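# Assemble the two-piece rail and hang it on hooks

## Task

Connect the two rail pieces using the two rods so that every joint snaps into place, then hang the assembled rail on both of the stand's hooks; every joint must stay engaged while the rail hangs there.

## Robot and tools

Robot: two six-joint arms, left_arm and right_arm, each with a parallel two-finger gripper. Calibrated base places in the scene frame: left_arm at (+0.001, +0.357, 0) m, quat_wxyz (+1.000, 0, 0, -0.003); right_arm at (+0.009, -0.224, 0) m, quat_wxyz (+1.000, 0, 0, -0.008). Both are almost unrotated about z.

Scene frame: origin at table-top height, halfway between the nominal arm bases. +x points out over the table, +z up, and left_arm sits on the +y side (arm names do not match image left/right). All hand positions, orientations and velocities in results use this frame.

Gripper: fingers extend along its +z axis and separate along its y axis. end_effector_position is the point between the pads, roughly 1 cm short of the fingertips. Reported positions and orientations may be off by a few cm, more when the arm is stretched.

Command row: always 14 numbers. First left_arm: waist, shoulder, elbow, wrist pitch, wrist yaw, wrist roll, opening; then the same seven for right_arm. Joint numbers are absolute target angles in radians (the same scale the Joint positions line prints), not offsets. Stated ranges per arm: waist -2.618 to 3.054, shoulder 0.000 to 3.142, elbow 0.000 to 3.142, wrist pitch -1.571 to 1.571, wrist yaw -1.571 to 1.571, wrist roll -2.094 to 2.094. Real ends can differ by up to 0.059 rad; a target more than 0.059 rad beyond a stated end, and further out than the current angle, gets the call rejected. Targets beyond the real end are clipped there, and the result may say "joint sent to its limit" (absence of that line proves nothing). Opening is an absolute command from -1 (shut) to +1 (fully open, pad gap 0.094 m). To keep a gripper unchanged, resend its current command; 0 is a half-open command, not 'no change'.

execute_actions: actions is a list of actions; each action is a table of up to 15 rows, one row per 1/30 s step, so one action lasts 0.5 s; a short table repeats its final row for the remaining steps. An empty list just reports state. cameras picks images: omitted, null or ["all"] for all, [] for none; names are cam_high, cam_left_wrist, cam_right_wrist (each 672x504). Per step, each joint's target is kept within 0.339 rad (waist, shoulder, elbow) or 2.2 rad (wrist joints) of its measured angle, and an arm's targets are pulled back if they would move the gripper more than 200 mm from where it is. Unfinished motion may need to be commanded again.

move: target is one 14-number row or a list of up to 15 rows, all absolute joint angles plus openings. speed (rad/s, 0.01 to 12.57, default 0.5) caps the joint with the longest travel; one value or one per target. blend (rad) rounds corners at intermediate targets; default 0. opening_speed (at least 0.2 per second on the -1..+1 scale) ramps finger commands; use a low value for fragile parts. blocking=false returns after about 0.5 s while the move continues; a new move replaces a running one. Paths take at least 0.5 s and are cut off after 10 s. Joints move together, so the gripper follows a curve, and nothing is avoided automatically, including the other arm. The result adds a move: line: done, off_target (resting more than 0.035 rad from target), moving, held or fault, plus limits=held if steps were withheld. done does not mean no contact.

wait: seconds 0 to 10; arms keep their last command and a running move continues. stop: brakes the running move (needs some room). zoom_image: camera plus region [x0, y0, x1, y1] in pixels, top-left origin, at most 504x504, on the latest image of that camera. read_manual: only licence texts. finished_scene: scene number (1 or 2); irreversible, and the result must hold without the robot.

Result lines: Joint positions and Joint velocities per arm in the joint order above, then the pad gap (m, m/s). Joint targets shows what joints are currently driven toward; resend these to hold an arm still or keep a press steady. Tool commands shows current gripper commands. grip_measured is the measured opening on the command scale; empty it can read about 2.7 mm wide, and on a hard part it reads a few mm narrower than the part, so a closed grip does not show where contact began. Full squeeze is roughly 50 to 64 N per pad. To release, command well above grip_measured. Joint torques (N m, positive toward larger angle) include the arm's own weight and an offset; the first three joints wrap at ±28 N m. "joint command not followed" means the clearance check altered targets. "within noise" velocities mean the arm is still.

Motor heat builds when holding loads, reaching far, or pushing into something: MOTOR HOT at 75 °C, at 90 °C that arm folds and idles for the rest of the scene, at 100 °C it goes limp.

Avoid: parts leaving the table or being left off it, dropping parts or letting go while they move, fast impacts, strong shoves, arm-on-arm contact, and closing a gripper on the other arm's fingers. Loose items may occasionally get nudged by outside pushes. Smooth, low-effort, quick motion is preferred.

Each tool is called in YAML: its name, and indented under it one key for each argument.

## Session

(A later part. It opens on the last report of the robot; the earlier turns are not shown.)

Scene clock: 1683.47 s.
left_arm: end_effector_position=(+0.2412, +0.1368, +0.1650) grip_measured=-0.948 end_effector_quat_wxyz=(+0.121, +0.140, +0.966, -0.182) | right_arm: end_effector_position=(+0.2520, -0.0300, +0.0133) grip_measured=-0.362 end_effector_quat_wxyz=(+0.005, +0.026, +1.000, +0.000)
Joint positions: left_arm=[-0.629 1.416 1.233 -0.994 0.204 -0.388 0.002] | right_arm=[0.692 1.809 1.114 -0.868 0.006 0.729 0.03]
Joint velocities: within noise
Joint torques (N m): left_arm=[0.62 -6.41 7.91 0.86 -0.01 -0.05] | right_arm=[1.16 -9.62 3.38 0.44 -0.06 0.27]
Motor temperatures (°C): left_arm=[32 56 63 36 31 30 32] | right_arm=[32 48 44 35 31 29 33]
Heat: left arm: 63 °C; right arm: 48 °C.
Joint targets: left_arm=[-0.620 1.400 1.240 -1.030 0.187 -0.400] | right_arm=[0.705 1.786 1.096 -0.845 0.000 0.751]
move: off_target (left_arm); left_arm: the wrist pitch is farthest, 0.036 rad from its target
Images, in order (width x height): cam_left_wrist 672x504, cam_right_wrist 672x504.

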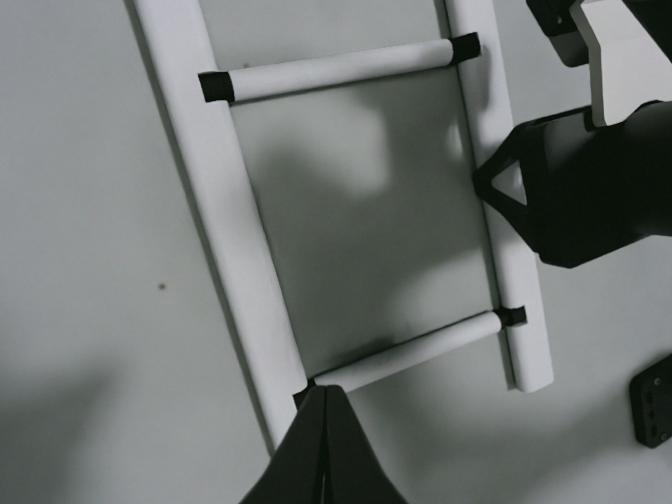

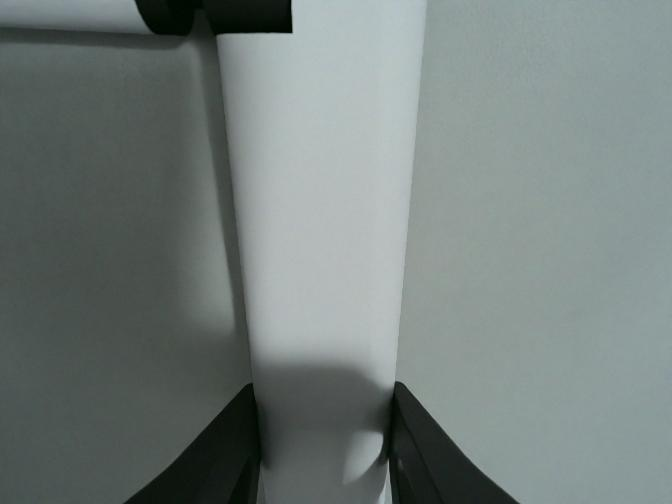

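move:
  target:
    - [-0.62, 1.40, 1.24, -1.03, 0.187, -0.40, -0.95, 0.700, 1.79, 1.10, -0.85, 0.0, 0.742, -0.65]
    - [-0.62, 1.40, 1.24, -1.03, 0.187, -0.40, -0.95, 0.700, 1.79, 1.10, -0.85, 0.0, 0.742, 0.3]
    - [-0.62, 1.40, 1.24, -1.03, 0.187, -0.40, -0.95, 0.692, 1.73, 1.32, -1.12, 0.0, 0.729, 0.3]
    - [-0.13, 1.95, 1.27, -0.70, 0.73, -0.19, -0.95, 0.024, 1.856, 1.18, -0.83, -0.80, -1.53, -0.95]
  speed: [0.2, 0.3, 0.4, 0.8]
  opening_speed: 1.2

zoom_image:
  camera: "cam_high"
  region: [240, 230, 400, 370]

Scene clock: 1724.63 s.
left_arm: end_effector_position=(+0.3517, +0.1986, +0.0461) grip_measured=-0.948 end_effector_quat_wxyz=(+0.007, -0.011, +0.936, -0.353) | right_arm: end_effector_position=(+0.3404, -0.1010, +0.0671) grip_measured=-0.948 end_effector_quat_wxyz=(-0.267, +0.643, -0.670, -0.257)
Joint positions: left_arm=[-0.123 1.933 1.233 -0.73 0.71 -0.206 0.002] | right_arm=[0.029 1.849 1.193 -0.866 -0.758 -1.497 0.002]
Joint velocities: within noise
Joint torques (N m): left_arm=[0.1 -7.13 9.47 1 0.66 0.31] | right_arm=[-0.27 -7.54 3.86 0.59 -0.86 -0.25]
Motor temperatures (°C): left_arm=[32 56 64 36 31 30 32] | right_arm=[32 50 42 34 31 29 33]
Heat: left arm: 64 °C; right arm: 50 °C.
Joint targets: left_arm=[-0.120 1.951 1.270 -0.699 0.729 -0.189] | right_arm=[0.026 1.857 1.180 -0.831 -0.799 -1.519]
move: off_target (left_arm, right_arm); target 4's new numbers were sent with right_arm's wrist yaw 0.042 rad from that target; left_arm: the elbow is farthest, 0.037 rad from its target; right_arm: the wrist yaw is farthest, 0.042 rad from its target

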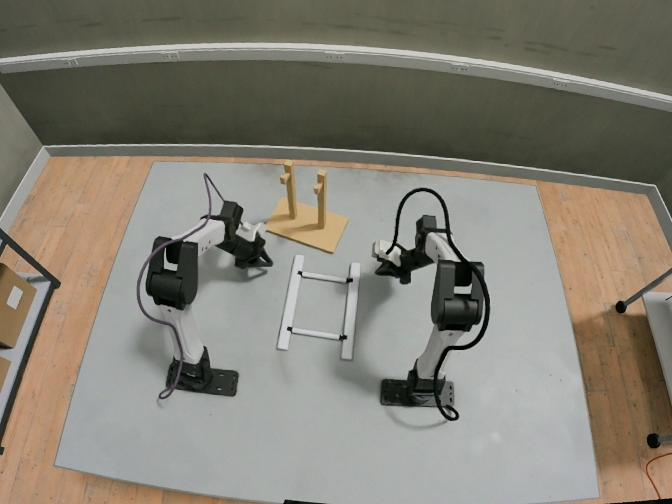

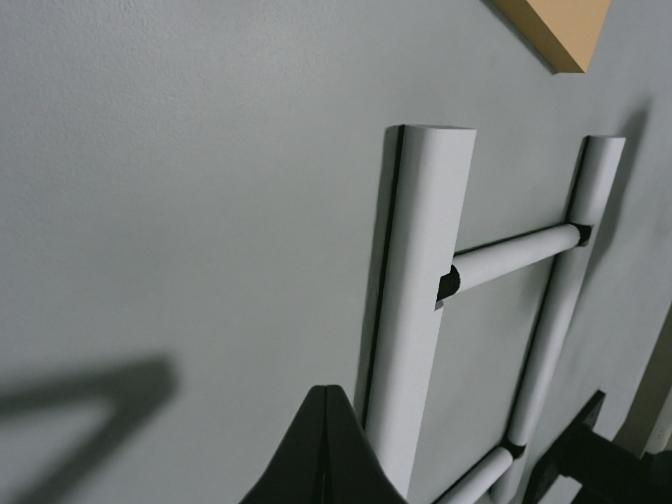

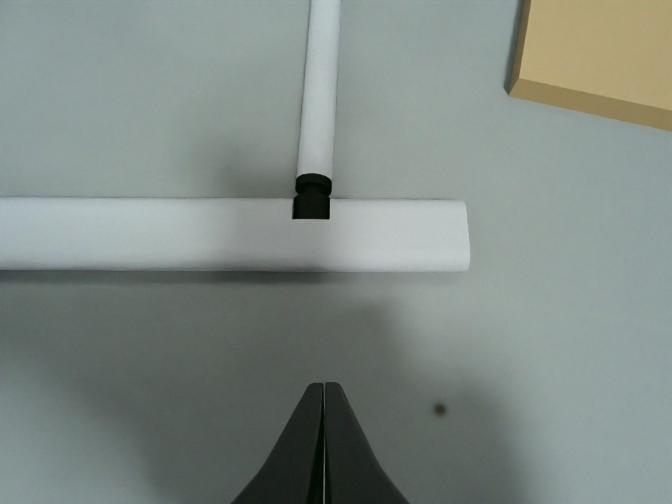

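Scaled by 3.150.

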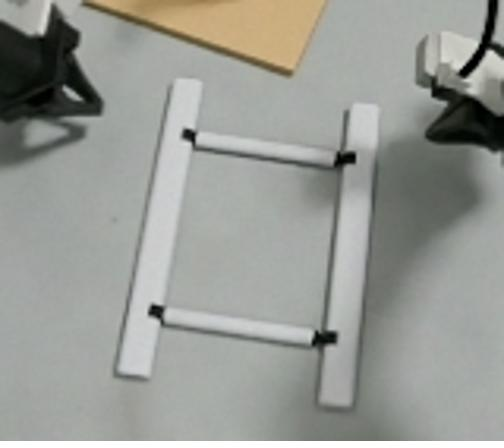

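move:
  target:
    - [-0.20, 2.02, 1.19, -0.515, 0.71, -0.32, -0.95, 0.11, 1.92, 1.06, -0.56, -0.81, -1.38, -0.95]
    - [-0.235, 2.032, 1.165, -0.49, 0.71, -0.33, -0.95, 0.149, 1.934, 1.025, -0.49, -0.81, -1.33, -0.95]
  speed: [0.3, 0.2]

zoom_image:
  camera: "cam_right_wrist"
  region: [200, 60, 460, 300]

Scene clock: 1739.83 s.
left_arm: end_effector_position=(+0.3489, +0.1531, +0.0135) grip_measured=-0.948 end_effector_quat_wxyz=(+0.002, +0.006, +0.933, -0.361) | right_arm: end_effector_position=(+0.3330, -0.0581, +0.0152) grip_measured=-0.948 end_effector_quat_wxyz=(-0.273, +0.645, -0.662, -0.269)
Joint positions: left_arm=[-0.242 2.011 1.186 -0.524 0.71 -0.319 0.002] | right_arm=[0.152 1.924 1.04 -0.532 -0.774 -1.345 0.002]
Joint velocities: within noise
Joint torques (N m): left_arm=[-0.5 -7.36 4.42 1.19 0.46 -0.01] | right_arm=[0.62 -7.57 3.41 0.88 -0.82 0.18]
Motor temperatures (°C): left_arm=[32 57 65 36 31 30 32] | right_arm=[32 49 41 34 32 29 32]
Heat: left arm: 65 °C; right arm: 49 °C.
Joint targets: left_arm=[-0.246 2.031 1.165 -0.490 0.710 -0.331] | right_arm=[0.159 1.934 1.026 -0.489 -0.811 -1.330]
move: off_target (right_arm); right_arm: the wrist pitch is farthest, 0.042 rad from its target

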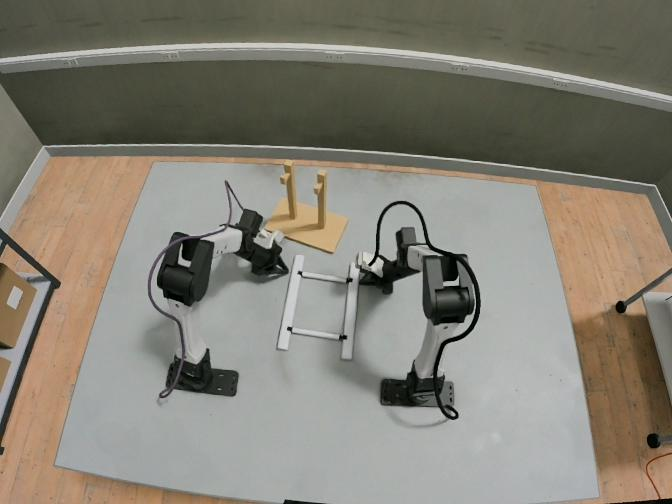

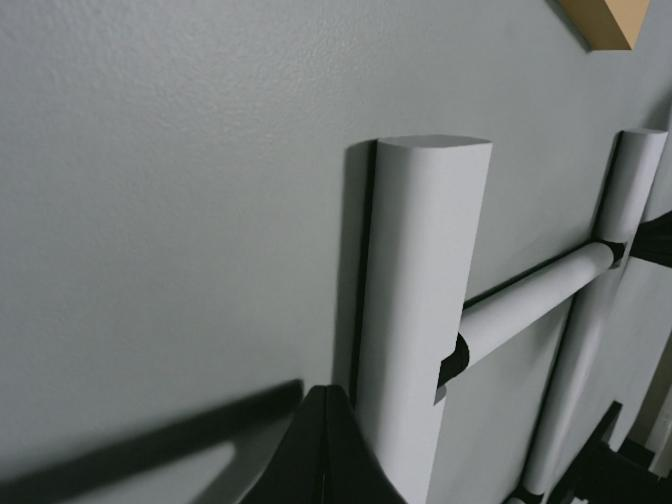

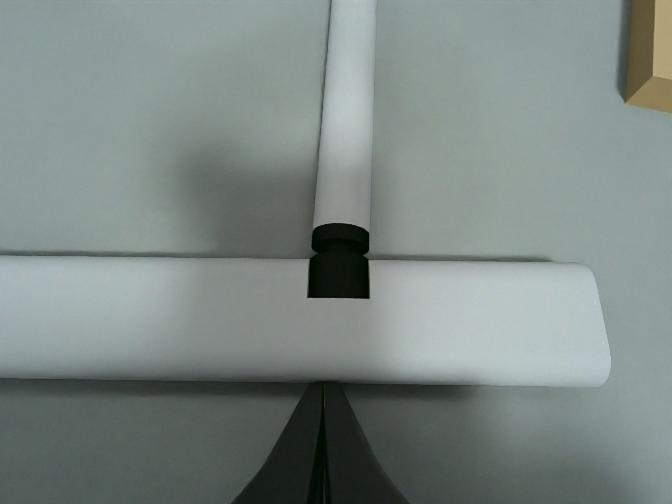

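Scaled by 1.938.

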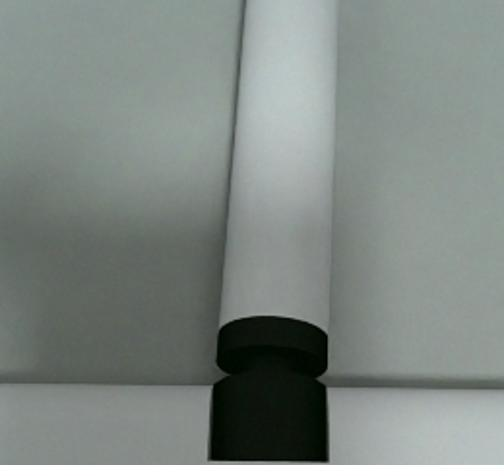

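move:
  target:
    - [-0.312, 2.043, 1.182, -0.445, 0.79, -0.325, -0.95, 0.21, 1.938, 1.035, -0.46, -0.89, -1.32, -0.95]
  speed: 0.06
  cameras: ["cam_left_wrist", "cam_right_wrist"]

zoom_image:
  camera: "cam_right_wrist"
  region: [200, 120, 460, 320]

Scene clock: 1753.43 s.
left_arm: end_effector_position=(+0.3478, +0.1450, +0.0151) grip_measured=-0.948 end_effector_quat_wxyz=(+0.004, +0.017, +0.930, -0.368) | right_arm: end_effector_position=(+0.3337, -0.0540, +0.0169) grip_measured=-0.948 end_effector_quat_wxyz=(-0.277, +0.644, -0.659, -0.272)
Joint positions: left_arm=[-0.259 2.013 1.186 -0.507 0.722 -0.319 0.002] | right_arm=[0.159 1.924 1.04 -0.52 -0.784 -1.335 0.002]
Joint velocities: within noise
Joint torques (N m): left_arm=[-3.95 -6.49 5.86 1.47 1.14 0.07] | right_arm=[3.45 -7.25 4.27 1.02 -1.45 0.17]
Motor temperatures (°C): left_arm=[32 58 61 36 31 30 32] | right_arm=[32 50 41 34 32 29 32]
Heat: left arm: 61 °C; right arm: 50 °C.
Joint targets: left_arm=[-0.300 2.044 1.182 -0.446 0.790 -0.325] | right_arm=[0.198 1.938 1.035 -0.460 -0.890 -1.320]
move: off_target (left_arm, right_arm); left_arm: the wrist yaw is farthest, 0.068 rad from its target; right_arm: the wrist yaw is farthest, 0.106 rad from its target
Images, in order (width x height): cam_left_wrist 672x504, cam_right_wrist 672x504.

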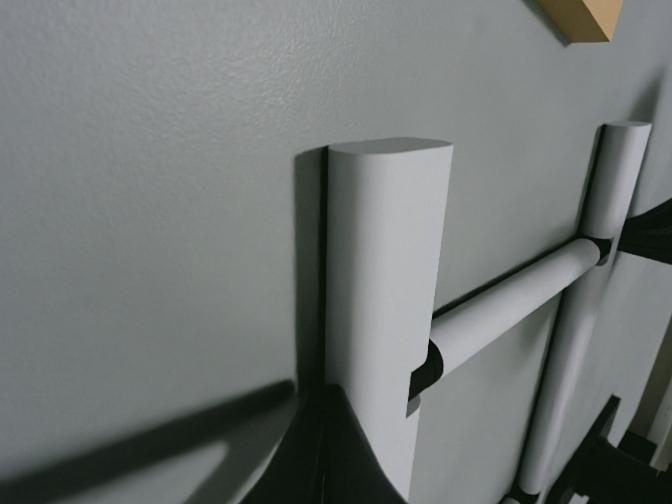

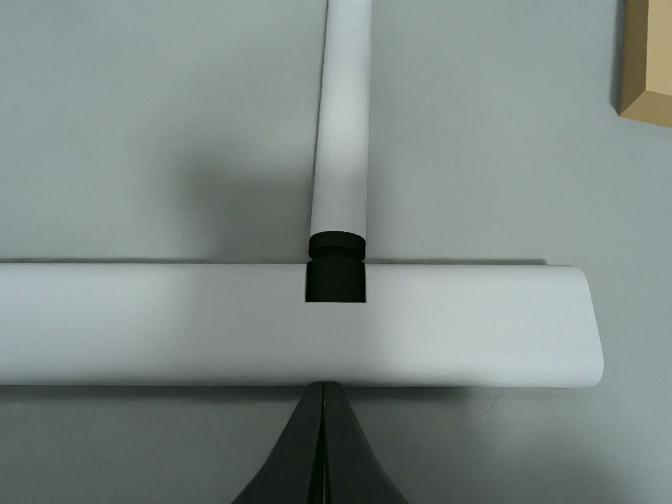

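Scaled by 1.938.

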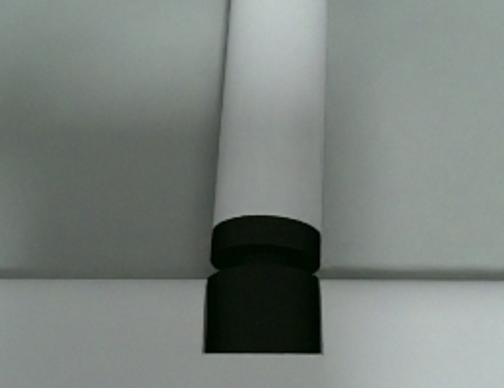

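move:
  target:
    - [-0.355, 2.047, 1.178, -0.44, 0.855, -0.325, -0.95, 0.255, 1.94, 1.037, -0.435, -0.965, -1.32, -0.95]
  speed: 0.06
  cameras: ["cam_left_wrist", "cam_right_wrist"]

zoom_image:
  camera: "cam_right_wrist"
  region: [200, 120, 460, 320]

Scene clock: 1759.70 s.
left_arm: end_effector_position=(+0.3471, +0.1433, +0.0152) grip_measured=-0.948 end_effector_quat_wxyz=(+0.004, +0.019, +0.930, -0.368) | right_arm: end_effector_position=(+0.3330, -0.0521, +0.0168) grip_measured=-0.948 end_effector_quat_wxyz=(-0.277, +0.646, -0.658, -0.272)
Joint positions: left_arm=[-0.264 2.013 1.186 -0.506 0.722 -0.319 0.002] | right_arm=[0.165 1.924 1.04 -0.518 -0.783 -1.333 0.002]
Joint velocities: within noise
Joint torques (N m): left_arm=[-8.5 -6.23 5.56 1.52 1.79 0.06] | right_arm=[7.92 -7.09 4.44 1.23 -2.14 0.17]
Motor temperatures (°C): left_arm=[32 58 60 37 32 30 32] | right_arm=[32 50 41 35 33 29 32]
Heat: left arm: 60 °C; right arm: 50 °C.
Joint targets: left_arm=[-0.355 2.047 1.178 -0.439 0.855 -0.325] | right_arm=[0.255 1.940 1.037 -0.435 -0.963 -1.319]
move: off_target (left_arm, right_arm); left_arm: the wrist yaw is farthest, 0.133 rad from its target; right_arm: the wrist yaw is farthest, 0.182 rad from its target
Images, in order (width x height): cam_left_wrist 672x504, cam_right_wrist 672x504.

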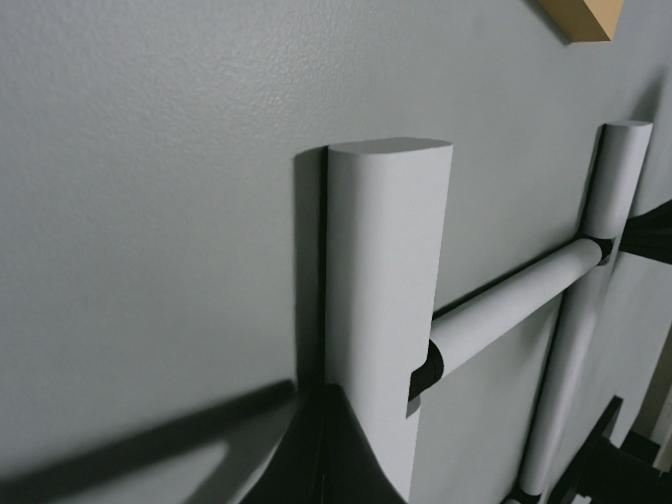

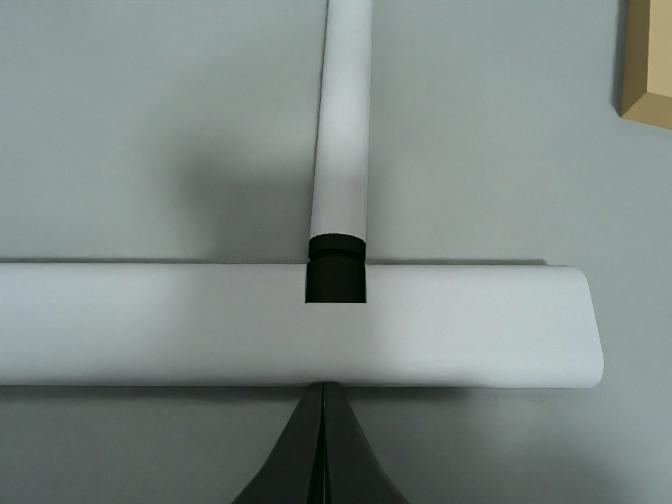

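Scaled by 1.938.

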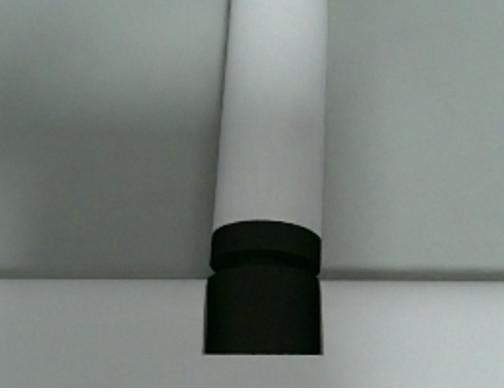

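move:
  target:
    - [-0.355, 2.047, 1.178, -0.44, 0.855, -0.325, -0.95, 0.255, 1.958, 1.085, -0.44, -0.965, -1.32, -0.95]
  speed: 0.06
  cameras: ["cam_left_wrist", "cam_right_wrist"]

zoom_image:
  camera: "cam_right_wrist"
  region: [200, 120, 460, 320]

Scene clock: 1779.40 s.
left_arm: end_effector_position=(+0.3471, +0.1433, +0.0152) grip_measured=-0.948 end_effector_quat_wxyz=(+0.004, +0.019, +0.930, -0.368) | right_arm: end_effector_position=(+0.3356, -0.0501, +0.0171) grip_measured=-0.948 end_effector_quat_wxyz=(-0.278, +0.648, -0.655, -0.272)
Joint positions: left_arm=[-0.264 2.013 1.186 -0.506 0.722 -0.319 0.002] | right_arm=[0.17 1.931 1.052 -0.518 -0.783 -1.333 0.002]
Joint velocities: within noise
Joint torques (N m): left_arm=[-8.49 -6.22 5.5 1.52 1.79 0.06] | right_arm=[7.47 -6.3 7.68 1.19 -2.16 0.17]
Motor temperatures (°C): left_arm=[35 59 57 37 35 30 32] | right_arm=[34 50 42 36 37 29 32]
Heat: left arm: 59 °C; right arm: 50 °C.
Joint targets: left_arm=[-0.355 2.047 1.178 -0.440 0.855 -0.325] | right_arm=[0.254 1.958 1.084 -0.440 -0.965 -1.320]
move: off_target (left_arm, right_arm); left_arm: the wrist yaw is farthest, 0.133 rad from its target; right_arm: the wrist yaw is farthest, 0.182 rad from its target
Images, in order (width x height): cam_left_wrist 672x504, cam_right_wrist 672x504.

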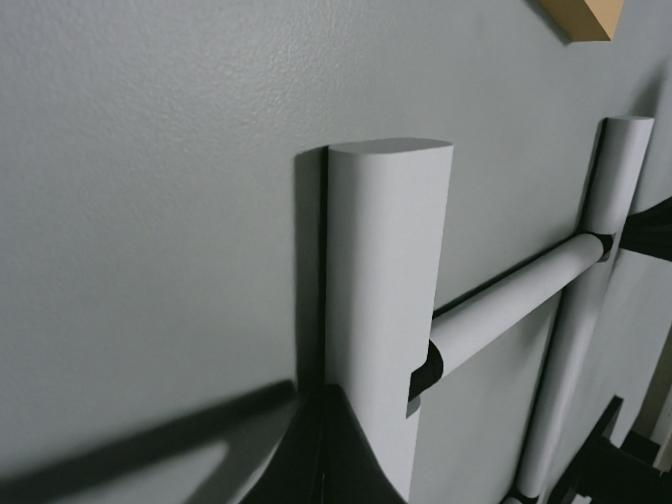

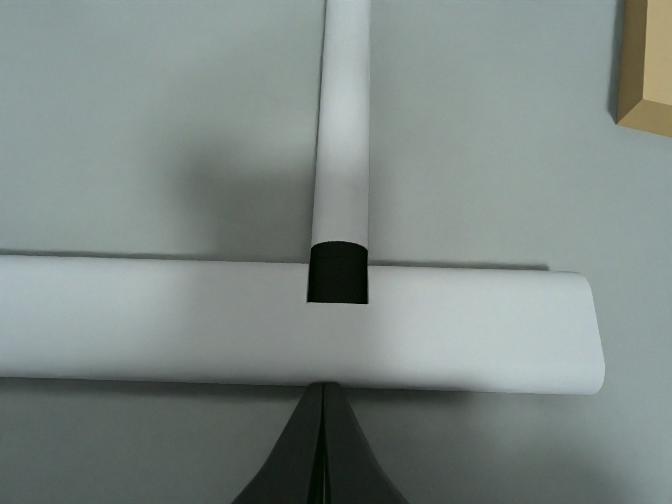

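Scaled by 1.938.

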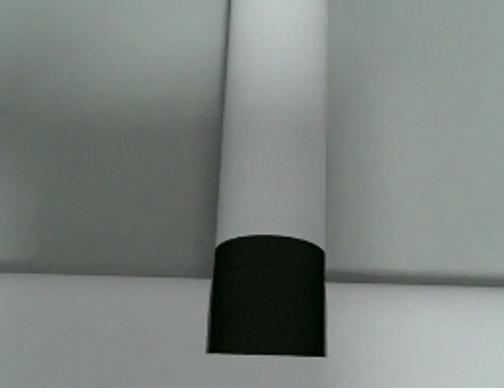

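move:
  target:
    - [-0.28, 2.035, 1.175, -0.49, 0.735, -0.325, -0.95, 0.18, 1.945, 1.07, -0.49, -0.805, -1.33, -0.95]
    - [-0.13, 1.95, 1.27, -0.70, 0.73, -0.19, -0.95, 0.07, 1.88, 1.15, -0.75, -0.80, -1.45, -0.95]
    - [-0.27, 1.40, 0.69, -0.44, 0.69, -0.46, -0.95, 0.10, 1.158, 0.53, -0.79, -0.80, -1.42, -0.95]
  speed: [0.2, 0.4, 0.7]
  blend: [0, 0.1, 0]

zoom_image:
  camera: "cam_high"
  region: [240, 230, 400, 370]

Scene clock: 1799.13 s.
left_arm: end_effector_position=(+0.2396, +0.1701, +0.0718) grip_measured=-0.948 end_effector_quat_wxyz=(+0.044, -0.008, +0.922, -0.384) | right_arm: end_effector_position=(+0.1831, -0.0863, +0.0689) grip_measured=-0.948 end_effector_quat_wxyz=(-0.299, +0.657, -0.647, -0.247)
Joint positions: left_arm=[-0.277 1.419 0.712 -0.48 0.715 -0.446 0.002] | right_arm=[0.107 1.169 0.544 -0.765 -0.78 -1.419 0.002]
Joint velocities: within noise
Joint torques (N m): left_arm=[-0.7 -6.3 4.92 1.52 0.21 0] | right_arm=[0.59 -3.55 4.12 0.26 -0.68 0]
Motor temperatures (°C): left_arm=[37 59 56 38 36 30 32] | right_arm=[35 48 42 36 38 29 32]
Heat: left arm: 59 °C; right arm: 48 °C.
Joint targets: left_arm=[-0.283 1.399 0.690 -0.441 0.691 -0.459] | right_arm=[0.114 1.156 0.531 -0.790 -0.801 -1.420]
move: off_target (left_arm); left_arm: the wrist pitch is farthest, 0.040 rad from its target

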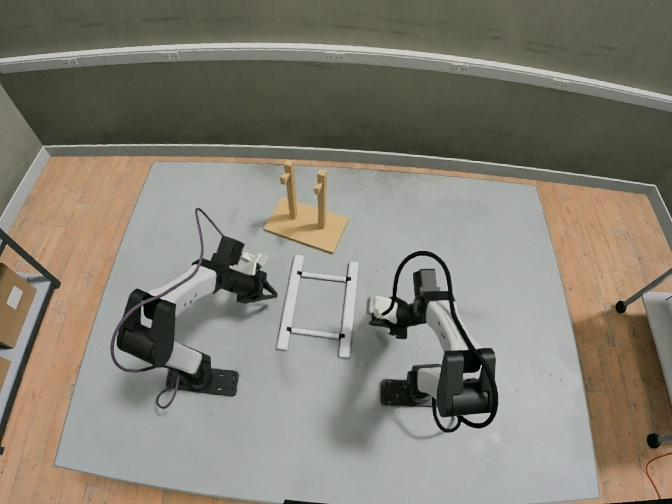

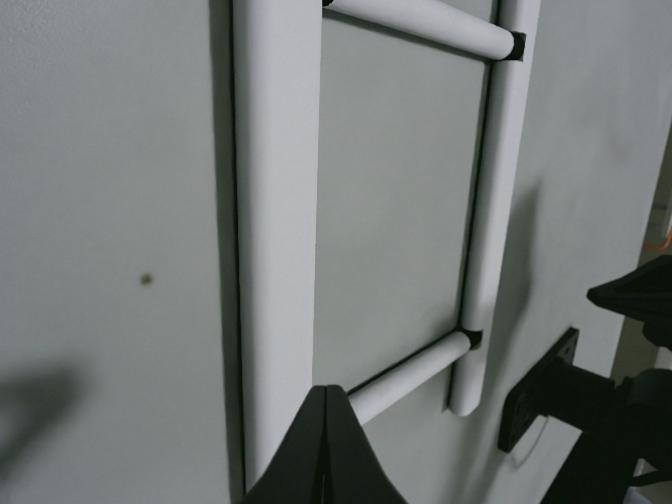

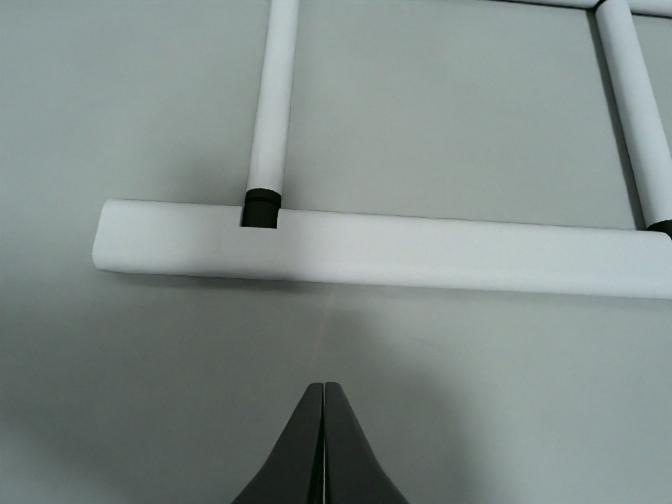

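Scaled by 3.150.

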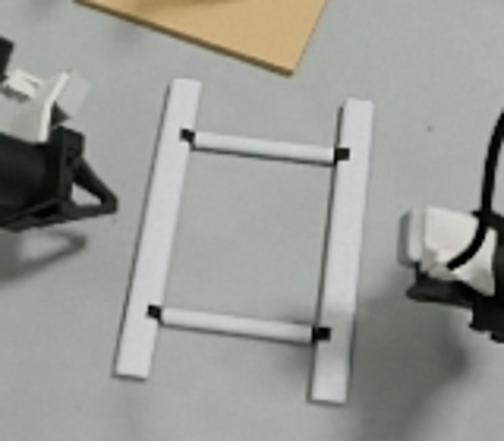

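execute_actions:
  actions: []
  cameras: ["cam_high", "cam_left_wrist", "cam_right_wrist"]

zoom_image:
  camera: "cam_high"
  region: [200, 280, 420, 460]

Scene clock: 1853.70 s.
left_arm: end_effector_position=(+0.2400, +0.1702, +0.0717) grip_measured=-0.948 end_effector_quat_wxyz=(+0.045, -0.009, +0.922, -0.384) | right_arm: end_effector_position=(+0.1831, -0.0863, +0.0689) grip_measured=-0.948 end_effector_quat_wxyz=(-0.299, +0.657, -0.647, -0.247)
Joint positions: left_arm=[-0.277 1.419 0.712 -0.478 0.713 -0.448 0.002] | right_arm=[0.107 1.169 0.544 -0.765 -0.78 -1.419 0.002]
Joint velocities: within noise
Joint torques (N m): left_arm=[-0.69 -6.27 4.93 1.51 0.2 -0.01] | right_arm=[0.58 -3.55 4.15 0.27 -0.68 0]
Motor temperatures (°C): left_arm=[33 57 56 40 33 30 32] | right_arm=[32 43 41 33 34 29 31]
Heat: left arm: 57 °C; right arm: 43 °C.
Joint targets: left_arm=[-0.283 1.399 0.690 -0.440 0.690 -0.460] | right_arm=[0.114 1.156 0.531 -0.790 -0.801 -1.420]
Tool commands: left_gripper/opening=-0.95 right_gripper/opening=-0.95

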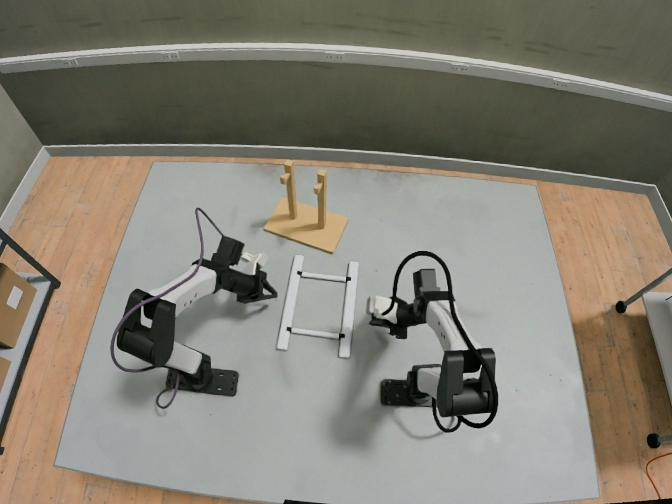

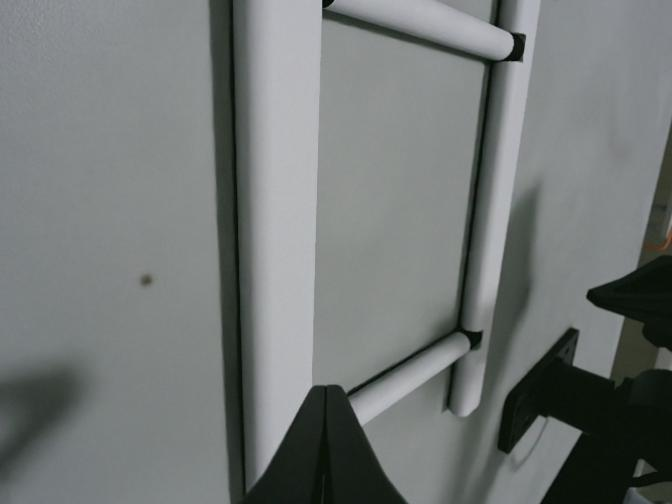

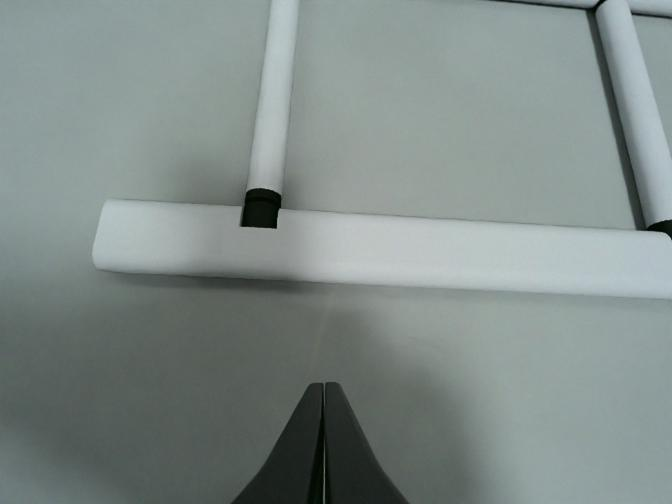

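Scaled by 2.291.

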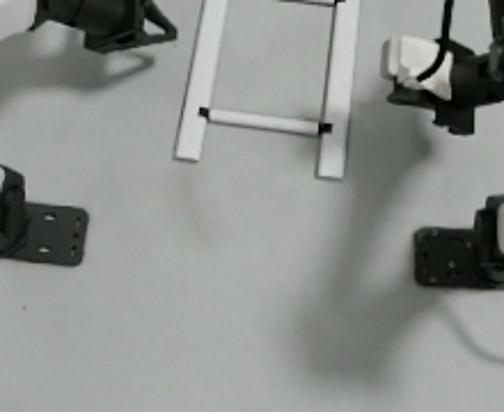

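move:
  target: [-0.391, 1.367, 0.433, -0.261, 0.66, -0.526, -0.95, 0.340, 1.215, 0.315, -0.30, -0.71, -1.065, -0.95]
  speed: 0.4
  cameras: ["cam_left_wrist", "cam_right_wrist"]

Scene clock: 1873.23 s.
left_arm: end_effector_position=(+0.1751, +0.1678, +0.0156) grip_measured=-0.948 end_effector_quat_wxyz=(-0.004, -0.001, +0.931, -0.366) | right_arm: end_effector_position=(+0.1589, -0.0543, +0.0180) grip_measured=-0.948 end_effector_quat_wxyz=(-0.274, +0.639, -0.668, -0.267)
Joint positions: left_arm=[-0.385 1.387 0.451 -0.3 0.684 -0.514 0.002] | right_arm=[0.334 1.211 0.328 -0.354 -0.725 -1.08 0.002]
Joint velocities: within noise
Joint torques (N m): left_arm=[-0.76 -5.24 4.31 1.42 0.2 -0.02] | right_arm=[0.57 -1.96 3.79 1.19 -0.32 0.2]
Motor temperatures (°C): left_arm=[33 57 56 40 32 30 32] | right_arm=[32 42 41 33 34 29 31]
Heat: left arm: 57 °C; right arm: 42 °C.
Joint targets: left_arm=[-0.391 1.367 0.432 -0.262 0.661 -0.526] | right_arm=[0.341 1.216 0.315 -0.301 -0.711 -1.065]
move: off_target (left_arm, right_arm); left_arm: the wrist pitch is farthest, 0.039 rad from its target; right_arm: the wrist pitch is farthest, 0.054 rad from its target
Images, in order (width x height): cam_left_wrist 672x504, cam_right_wrist 672x504.

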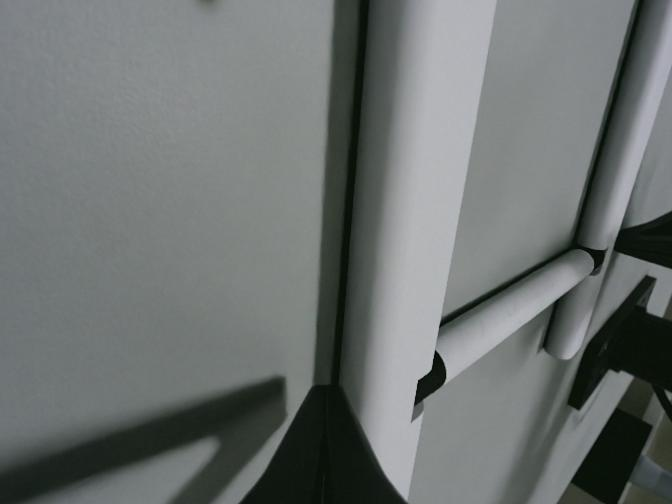

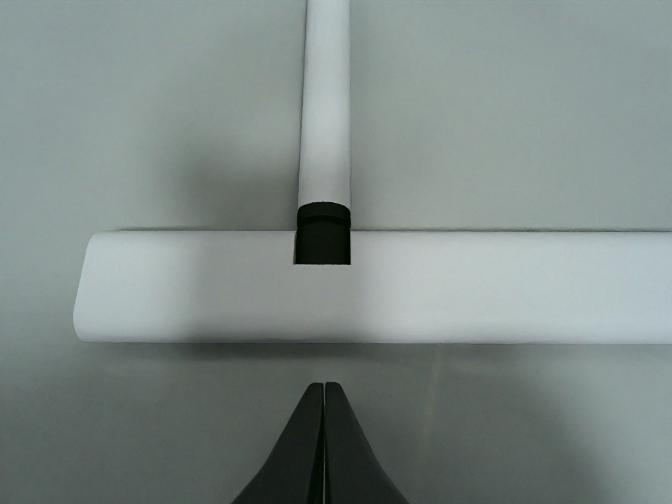

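move:
  target:
    - [-0.424, 1.439, 0.487, -0.214, 0.66, -0.526, -0.95, 0.340, 1.215, 0.315, -0.30, -0.71, -1.065, -0.95]
    - [-0.424, 1.439, 0.487, -0.214, 0.66, -0.526, -0.95, 0.376, 1.230, 0.294, -0.225, -0.693, -1.010, -0.95]
  speed: 0.15
  cameras: ["cam_left_wrist", "cam_right_wrist"]

Scene clock: 1896.97 s.
left_arm: end_effector_position=(+0.1752, +0.1616, +0.0097) grip_measured=-0.948 end_effector_quat_wxyz=(-0.005, +0.011, +0.930, -0.366) | right_arm: end_effector_position=(+0.1615, -0.0511, +0.0130) grip_measured=-0.948 end_effector_quat_wxyz=(-0.278, +0.632, -0.674, -0.262)
Joint positions: left_arm=[-0.409 1.428 0.451 -0.253 0.682 -0.514 0.002] | right_arm=[0.357 1.224 0.307 -0.28 -0.706 -1.026 0.002]
Joint velocities: within noise
Joint torques (N m): left_arm=[-0.79 -2.88 8.85 1.45 0.19 -0.01] | right_arm=[0.59 -1.98 3.7 1.33 -0.32 0.2]
Motor temperatures (°C): left_arm=[33 55 54 40 32 30 32] | right_arm=[32 40 40 35 33 29 31]
Heat: left arm: 55 °C; right arm: 40 °C.
Joint targets: left_arm=[-0.416 1.440 0.487 -0.214 0.660 -0.526] | right_arm=[0.364 1.230 0.293 -0.225 -0.692 -1.011]
move: off_target (left_arm, right_arm); left_arm: the wrist pitch is farthest, 0.039 rad from its target; right_arm: the wrist pitch is farthest, 0.055 rad from its target
Images, in order (width x height): cam_left_wrist 672x504, cam_right_wrist 672x504.

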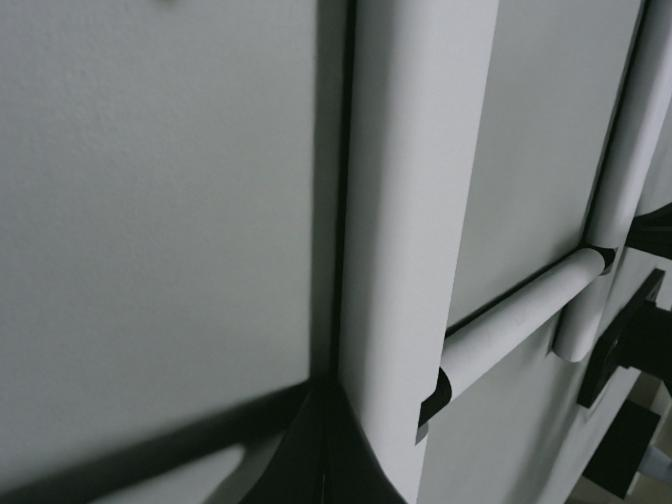

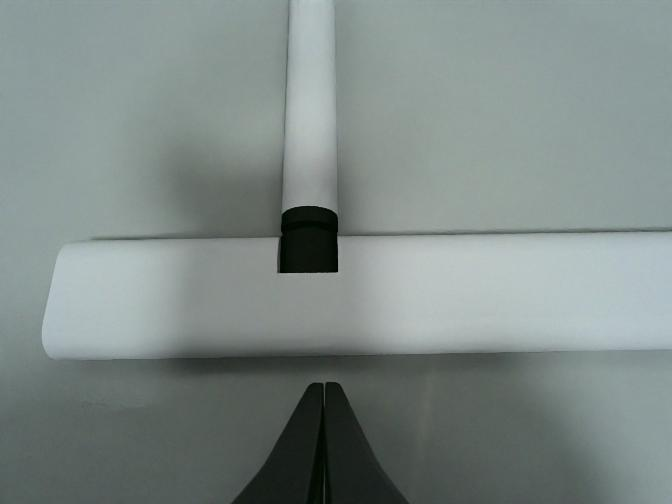

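move:
  target:
    - [-0.424, 1.439, 0.487, -0.214, 0.66, -0.526, -0.95, 0.390, 1.228, 0.294, -0.225, -0.693, -1.010, -0.95]
    - [-0.447, 1.439, 0.487, -0.165, 0.727, -0.526, -0.95, 0.413, 1.228, 0.319, -0.105, -0.751, -1.010, -0.95]
  speed: 0.1
  cameras: ["cam_left_wrist", "cam_right_wrist"]

zoom_image:
  camera: "cam_right_wrist"
  region: [220, 160, 420, 400]

Scene clock: 1908.23 s.
left_arm: end_effector_position=(+0.1748, +0.1594, +0.0103) grip_measured=-0.948 end_effector_quat_wxyz=(-0.004, +0.017, +0.930, -0.368) | right_arm: end_effector_position=(+0.1624, -0.0432, +0.0160) grip_measured=-0.948 end_effector_quat_wxyz=(-0.290, +0.646, -0.657, -0.259)
Joint positions: left_arm=[-0.419 1.428 0.451 -0.245 0.682 -0.514 0.002] | right_arm=[0.392 1.224 0.307 -0.241 -0.705 -1.025 0.002]
Joint velocities: within noise
Joint torques (N m): left_arm=[-2.32 -2.93 8.87 1.86 0.86 -0.02] | right_arm=[1.62 -2.21 6.13 2.13 -0.84 0.19]
Motor temperatures (°C): left_arm=[32 54 56 40 32 30 32] | right_arm=[32 40 40 36 33 29 31]
Heat: left arm: 56 °C; right arm: 40 °C.
Joint targets: left_arm=[-0.442 1.439 0.487 -0.164 0.727 -0.526] | right_arm=[0.411 1.228 0.319 -0.105 -0.750 -1.010]
move: off_target (left_arm, right_arm); left_arm: the wrist pitch is farthest, 0.080 rad from its target; right_arm: the wrist pitch is farthest, 0.136 rad from its target
Images, in order (width x height): cam_left_wrist 672x504, cam_right_wrist 672x504.

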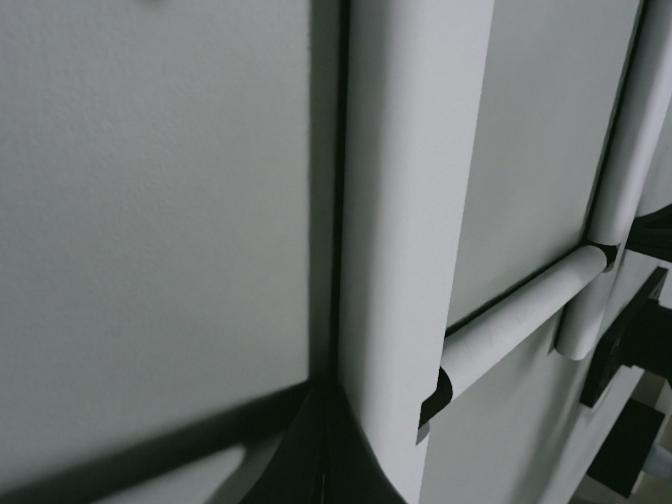

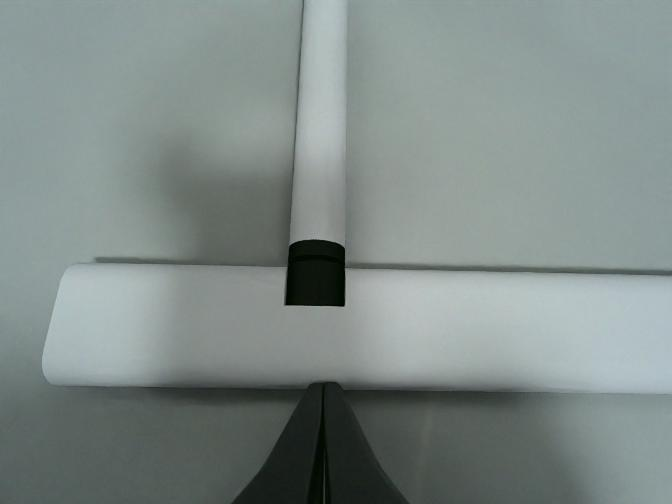

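Scaled by 2.100.

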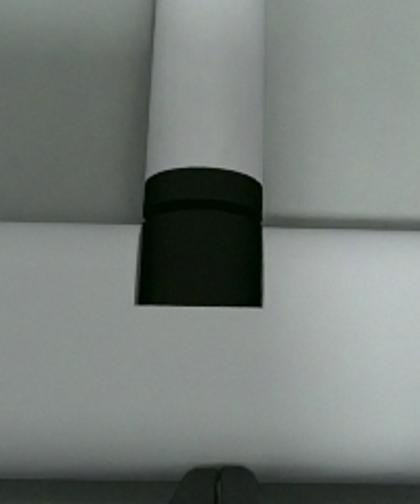

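move:
  target:
    - [-0.468, 1.439, 0.487, -0.123, 0.794, -0.526, -0.95, 0.434, 1.228, 0.344, 0.015, -0.809, -1.010, -0.95]
  speed: 0.07
  cameras: ["cam_left_wrist", "cam_right_wrist"]

zoom_image:
  camera: "cam_right_wrist"
  region: [220, 160, 420, 400]

Scene clock: 1917.63 s.
left_arm: end_effector_position=(+0.1748, +0.1584, +0.0104) grip_measured=-0.948 end_effector_quat_wxyz=(-0.002, +0.020, +0.930, -0.368) | right_arm: end_effector_position=(+0.1737, -0.0345, +0.0245) grip_measured=-0.948 end_effector_quat_wxyz=(-0.325, +0.655, -0.635, -0.250)
Joint positions: left_arm=[-0.423 1.428 0.451 -0.241 0.681 -0.514 0.002] | right_arm=[0.405 1.224 0.307 -0.156 -0.714 -1.025 0.002]
Joint velocities: within noise
Joint torques (N m): left_arm=[-4.25 -2.96 8.87 2.22 1.54 -0.01] | right_arm=[2.63 -2.3 8.55 2.57 -1.29 0.19]
Motor temperatures (°C): left_arm=[33 53 57 41 32 30 32] | right_arm=[32 39 40 39 33 29 31]
Heat: left arm: 57 °C; right arm: 40 °C.
Joint targets: left_arm=[-0.468 1.439 0.487 -0.124 0.792 -0.526] | right_arm=[0.435 1.228 0.344 0.014 -0.810 -1.010]
move: off_target (left_arm, right_arm); left_arm: the wrist pitch is farthest, 0.118 rad from its target; right_arm: the wrist pitch is farthest, 0.171 rad from its target
Images, in order (width x height): cam_left_wrist 672x504, cam_right_wrist 672x504.

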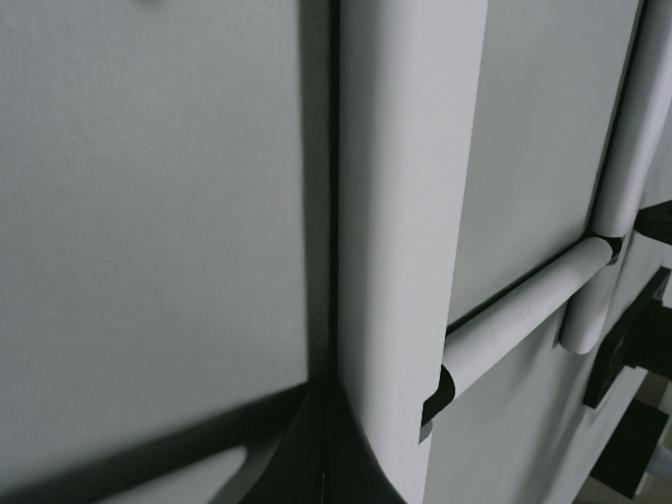

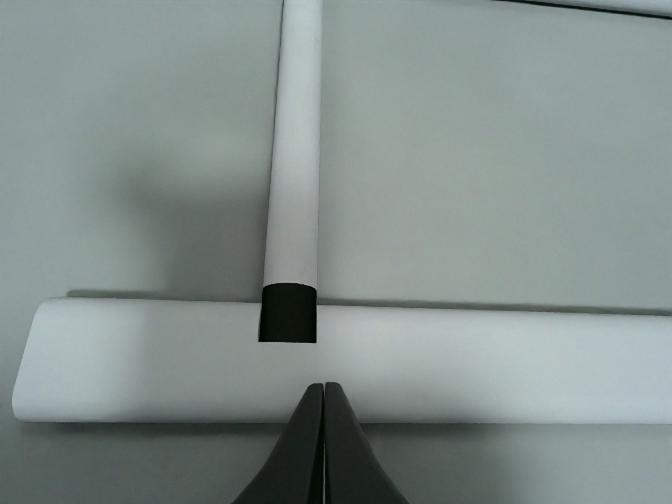

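Scaled by 2.100.

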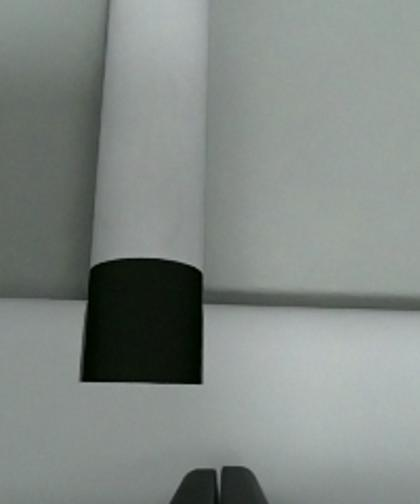

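move:
  target:
    - [-0.41, 1.40, 0.45, -0.23, 0.68, -0.526, -0.95, 0.405, 1.19, 0.32, -0.21, -0.72, -1.02, -0.95]
    - [-0.391, 1.367, 0.45, -0.261, 0.66, -0.526, -0.95, 0.36, 1.13, 0.42, -0.45, -0.75, -1.10, -0.95]
    - [-0.283, 1.399, 0.69, -0.44, 0.69, -0.46, -0.95, 0.20, 1.156, 0.531, -0.70, -0.78, -1.30, -0.95]
  speed: [0.15, 0.3, 0.5]
  cameras: ["cam_high", "cam_left_wrist", "cam_right_wrist"]

zoom_image:
  camera: "cam_right_wrist"
  region: [180, 130, 460, 340]

Scene clock: 1932.73 s.
left_arm: end_effector_position=(+0.2416, +0.1712, +0.0681) grip_measured=-0.948 end_effector_quat_wxyz=(+0.070, -0.010, +0.923, -0.379) | right_arm: end_effector_position=(+0.1770, -0.0731, +0.0592) grip_measured=-0.948 end_effector_quat_wxyz=(-0.286, +0.654, -0.656, -0.246)
Joint positions: left_arm=[-0.288 1.387 0.662 -0.402 0.679 -0.477 0.002] | right_arm=[0.207 1.149 0.498 -0.667 -0.74 -1.278 0.002]
Joint velocities: within noise
Joint torques (N m): left_arm=[0.24 -3.29 9.21 0.88 0.53 0.33] | right_arm=[-0.59 -1.91 8.5 0.31 -0.85 -0.24]
Motor temperatures (°C): left_arm=[33 52 58 41 34 30 32] | right_arm=[32 39 41 41 34 29 31]
Heat: left arm: 58 °C; right arm: 41 °C.
Joint targets: left_arm=[-0.284 1.399 0.691 -0.439 0.692 -0.460] | right_arm=[0.200 1.155 0.531 -0.699 -0.780 -1.300]
move: off_target (left_arm, right_arm); left_arm: the wrist pitch is farthest, 0.038 rad from its target; right_arm: the wrist yaw is farthest, 0.040 rad from its target

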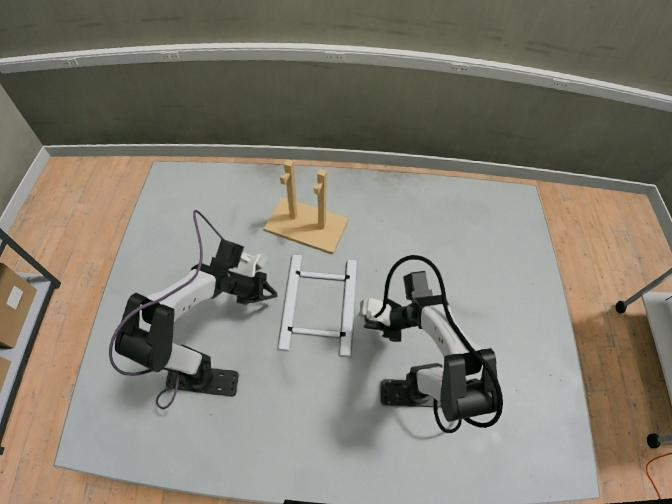

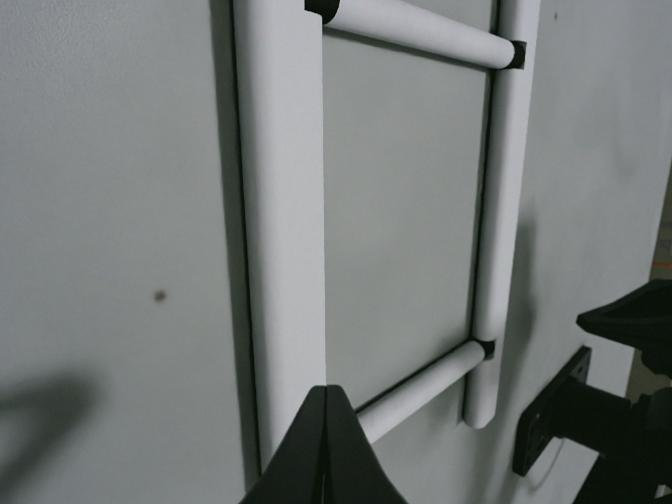

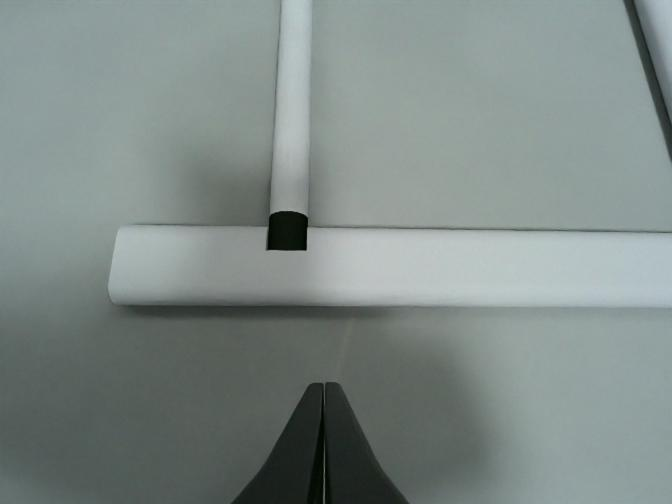

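Scaled by 1.800.

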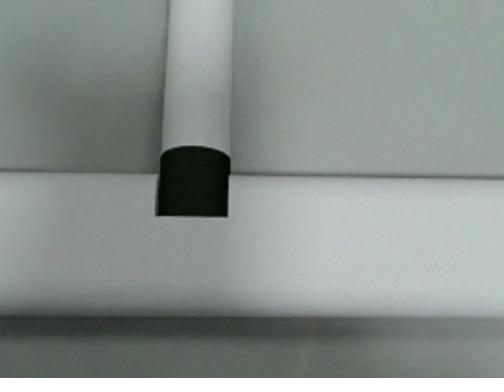

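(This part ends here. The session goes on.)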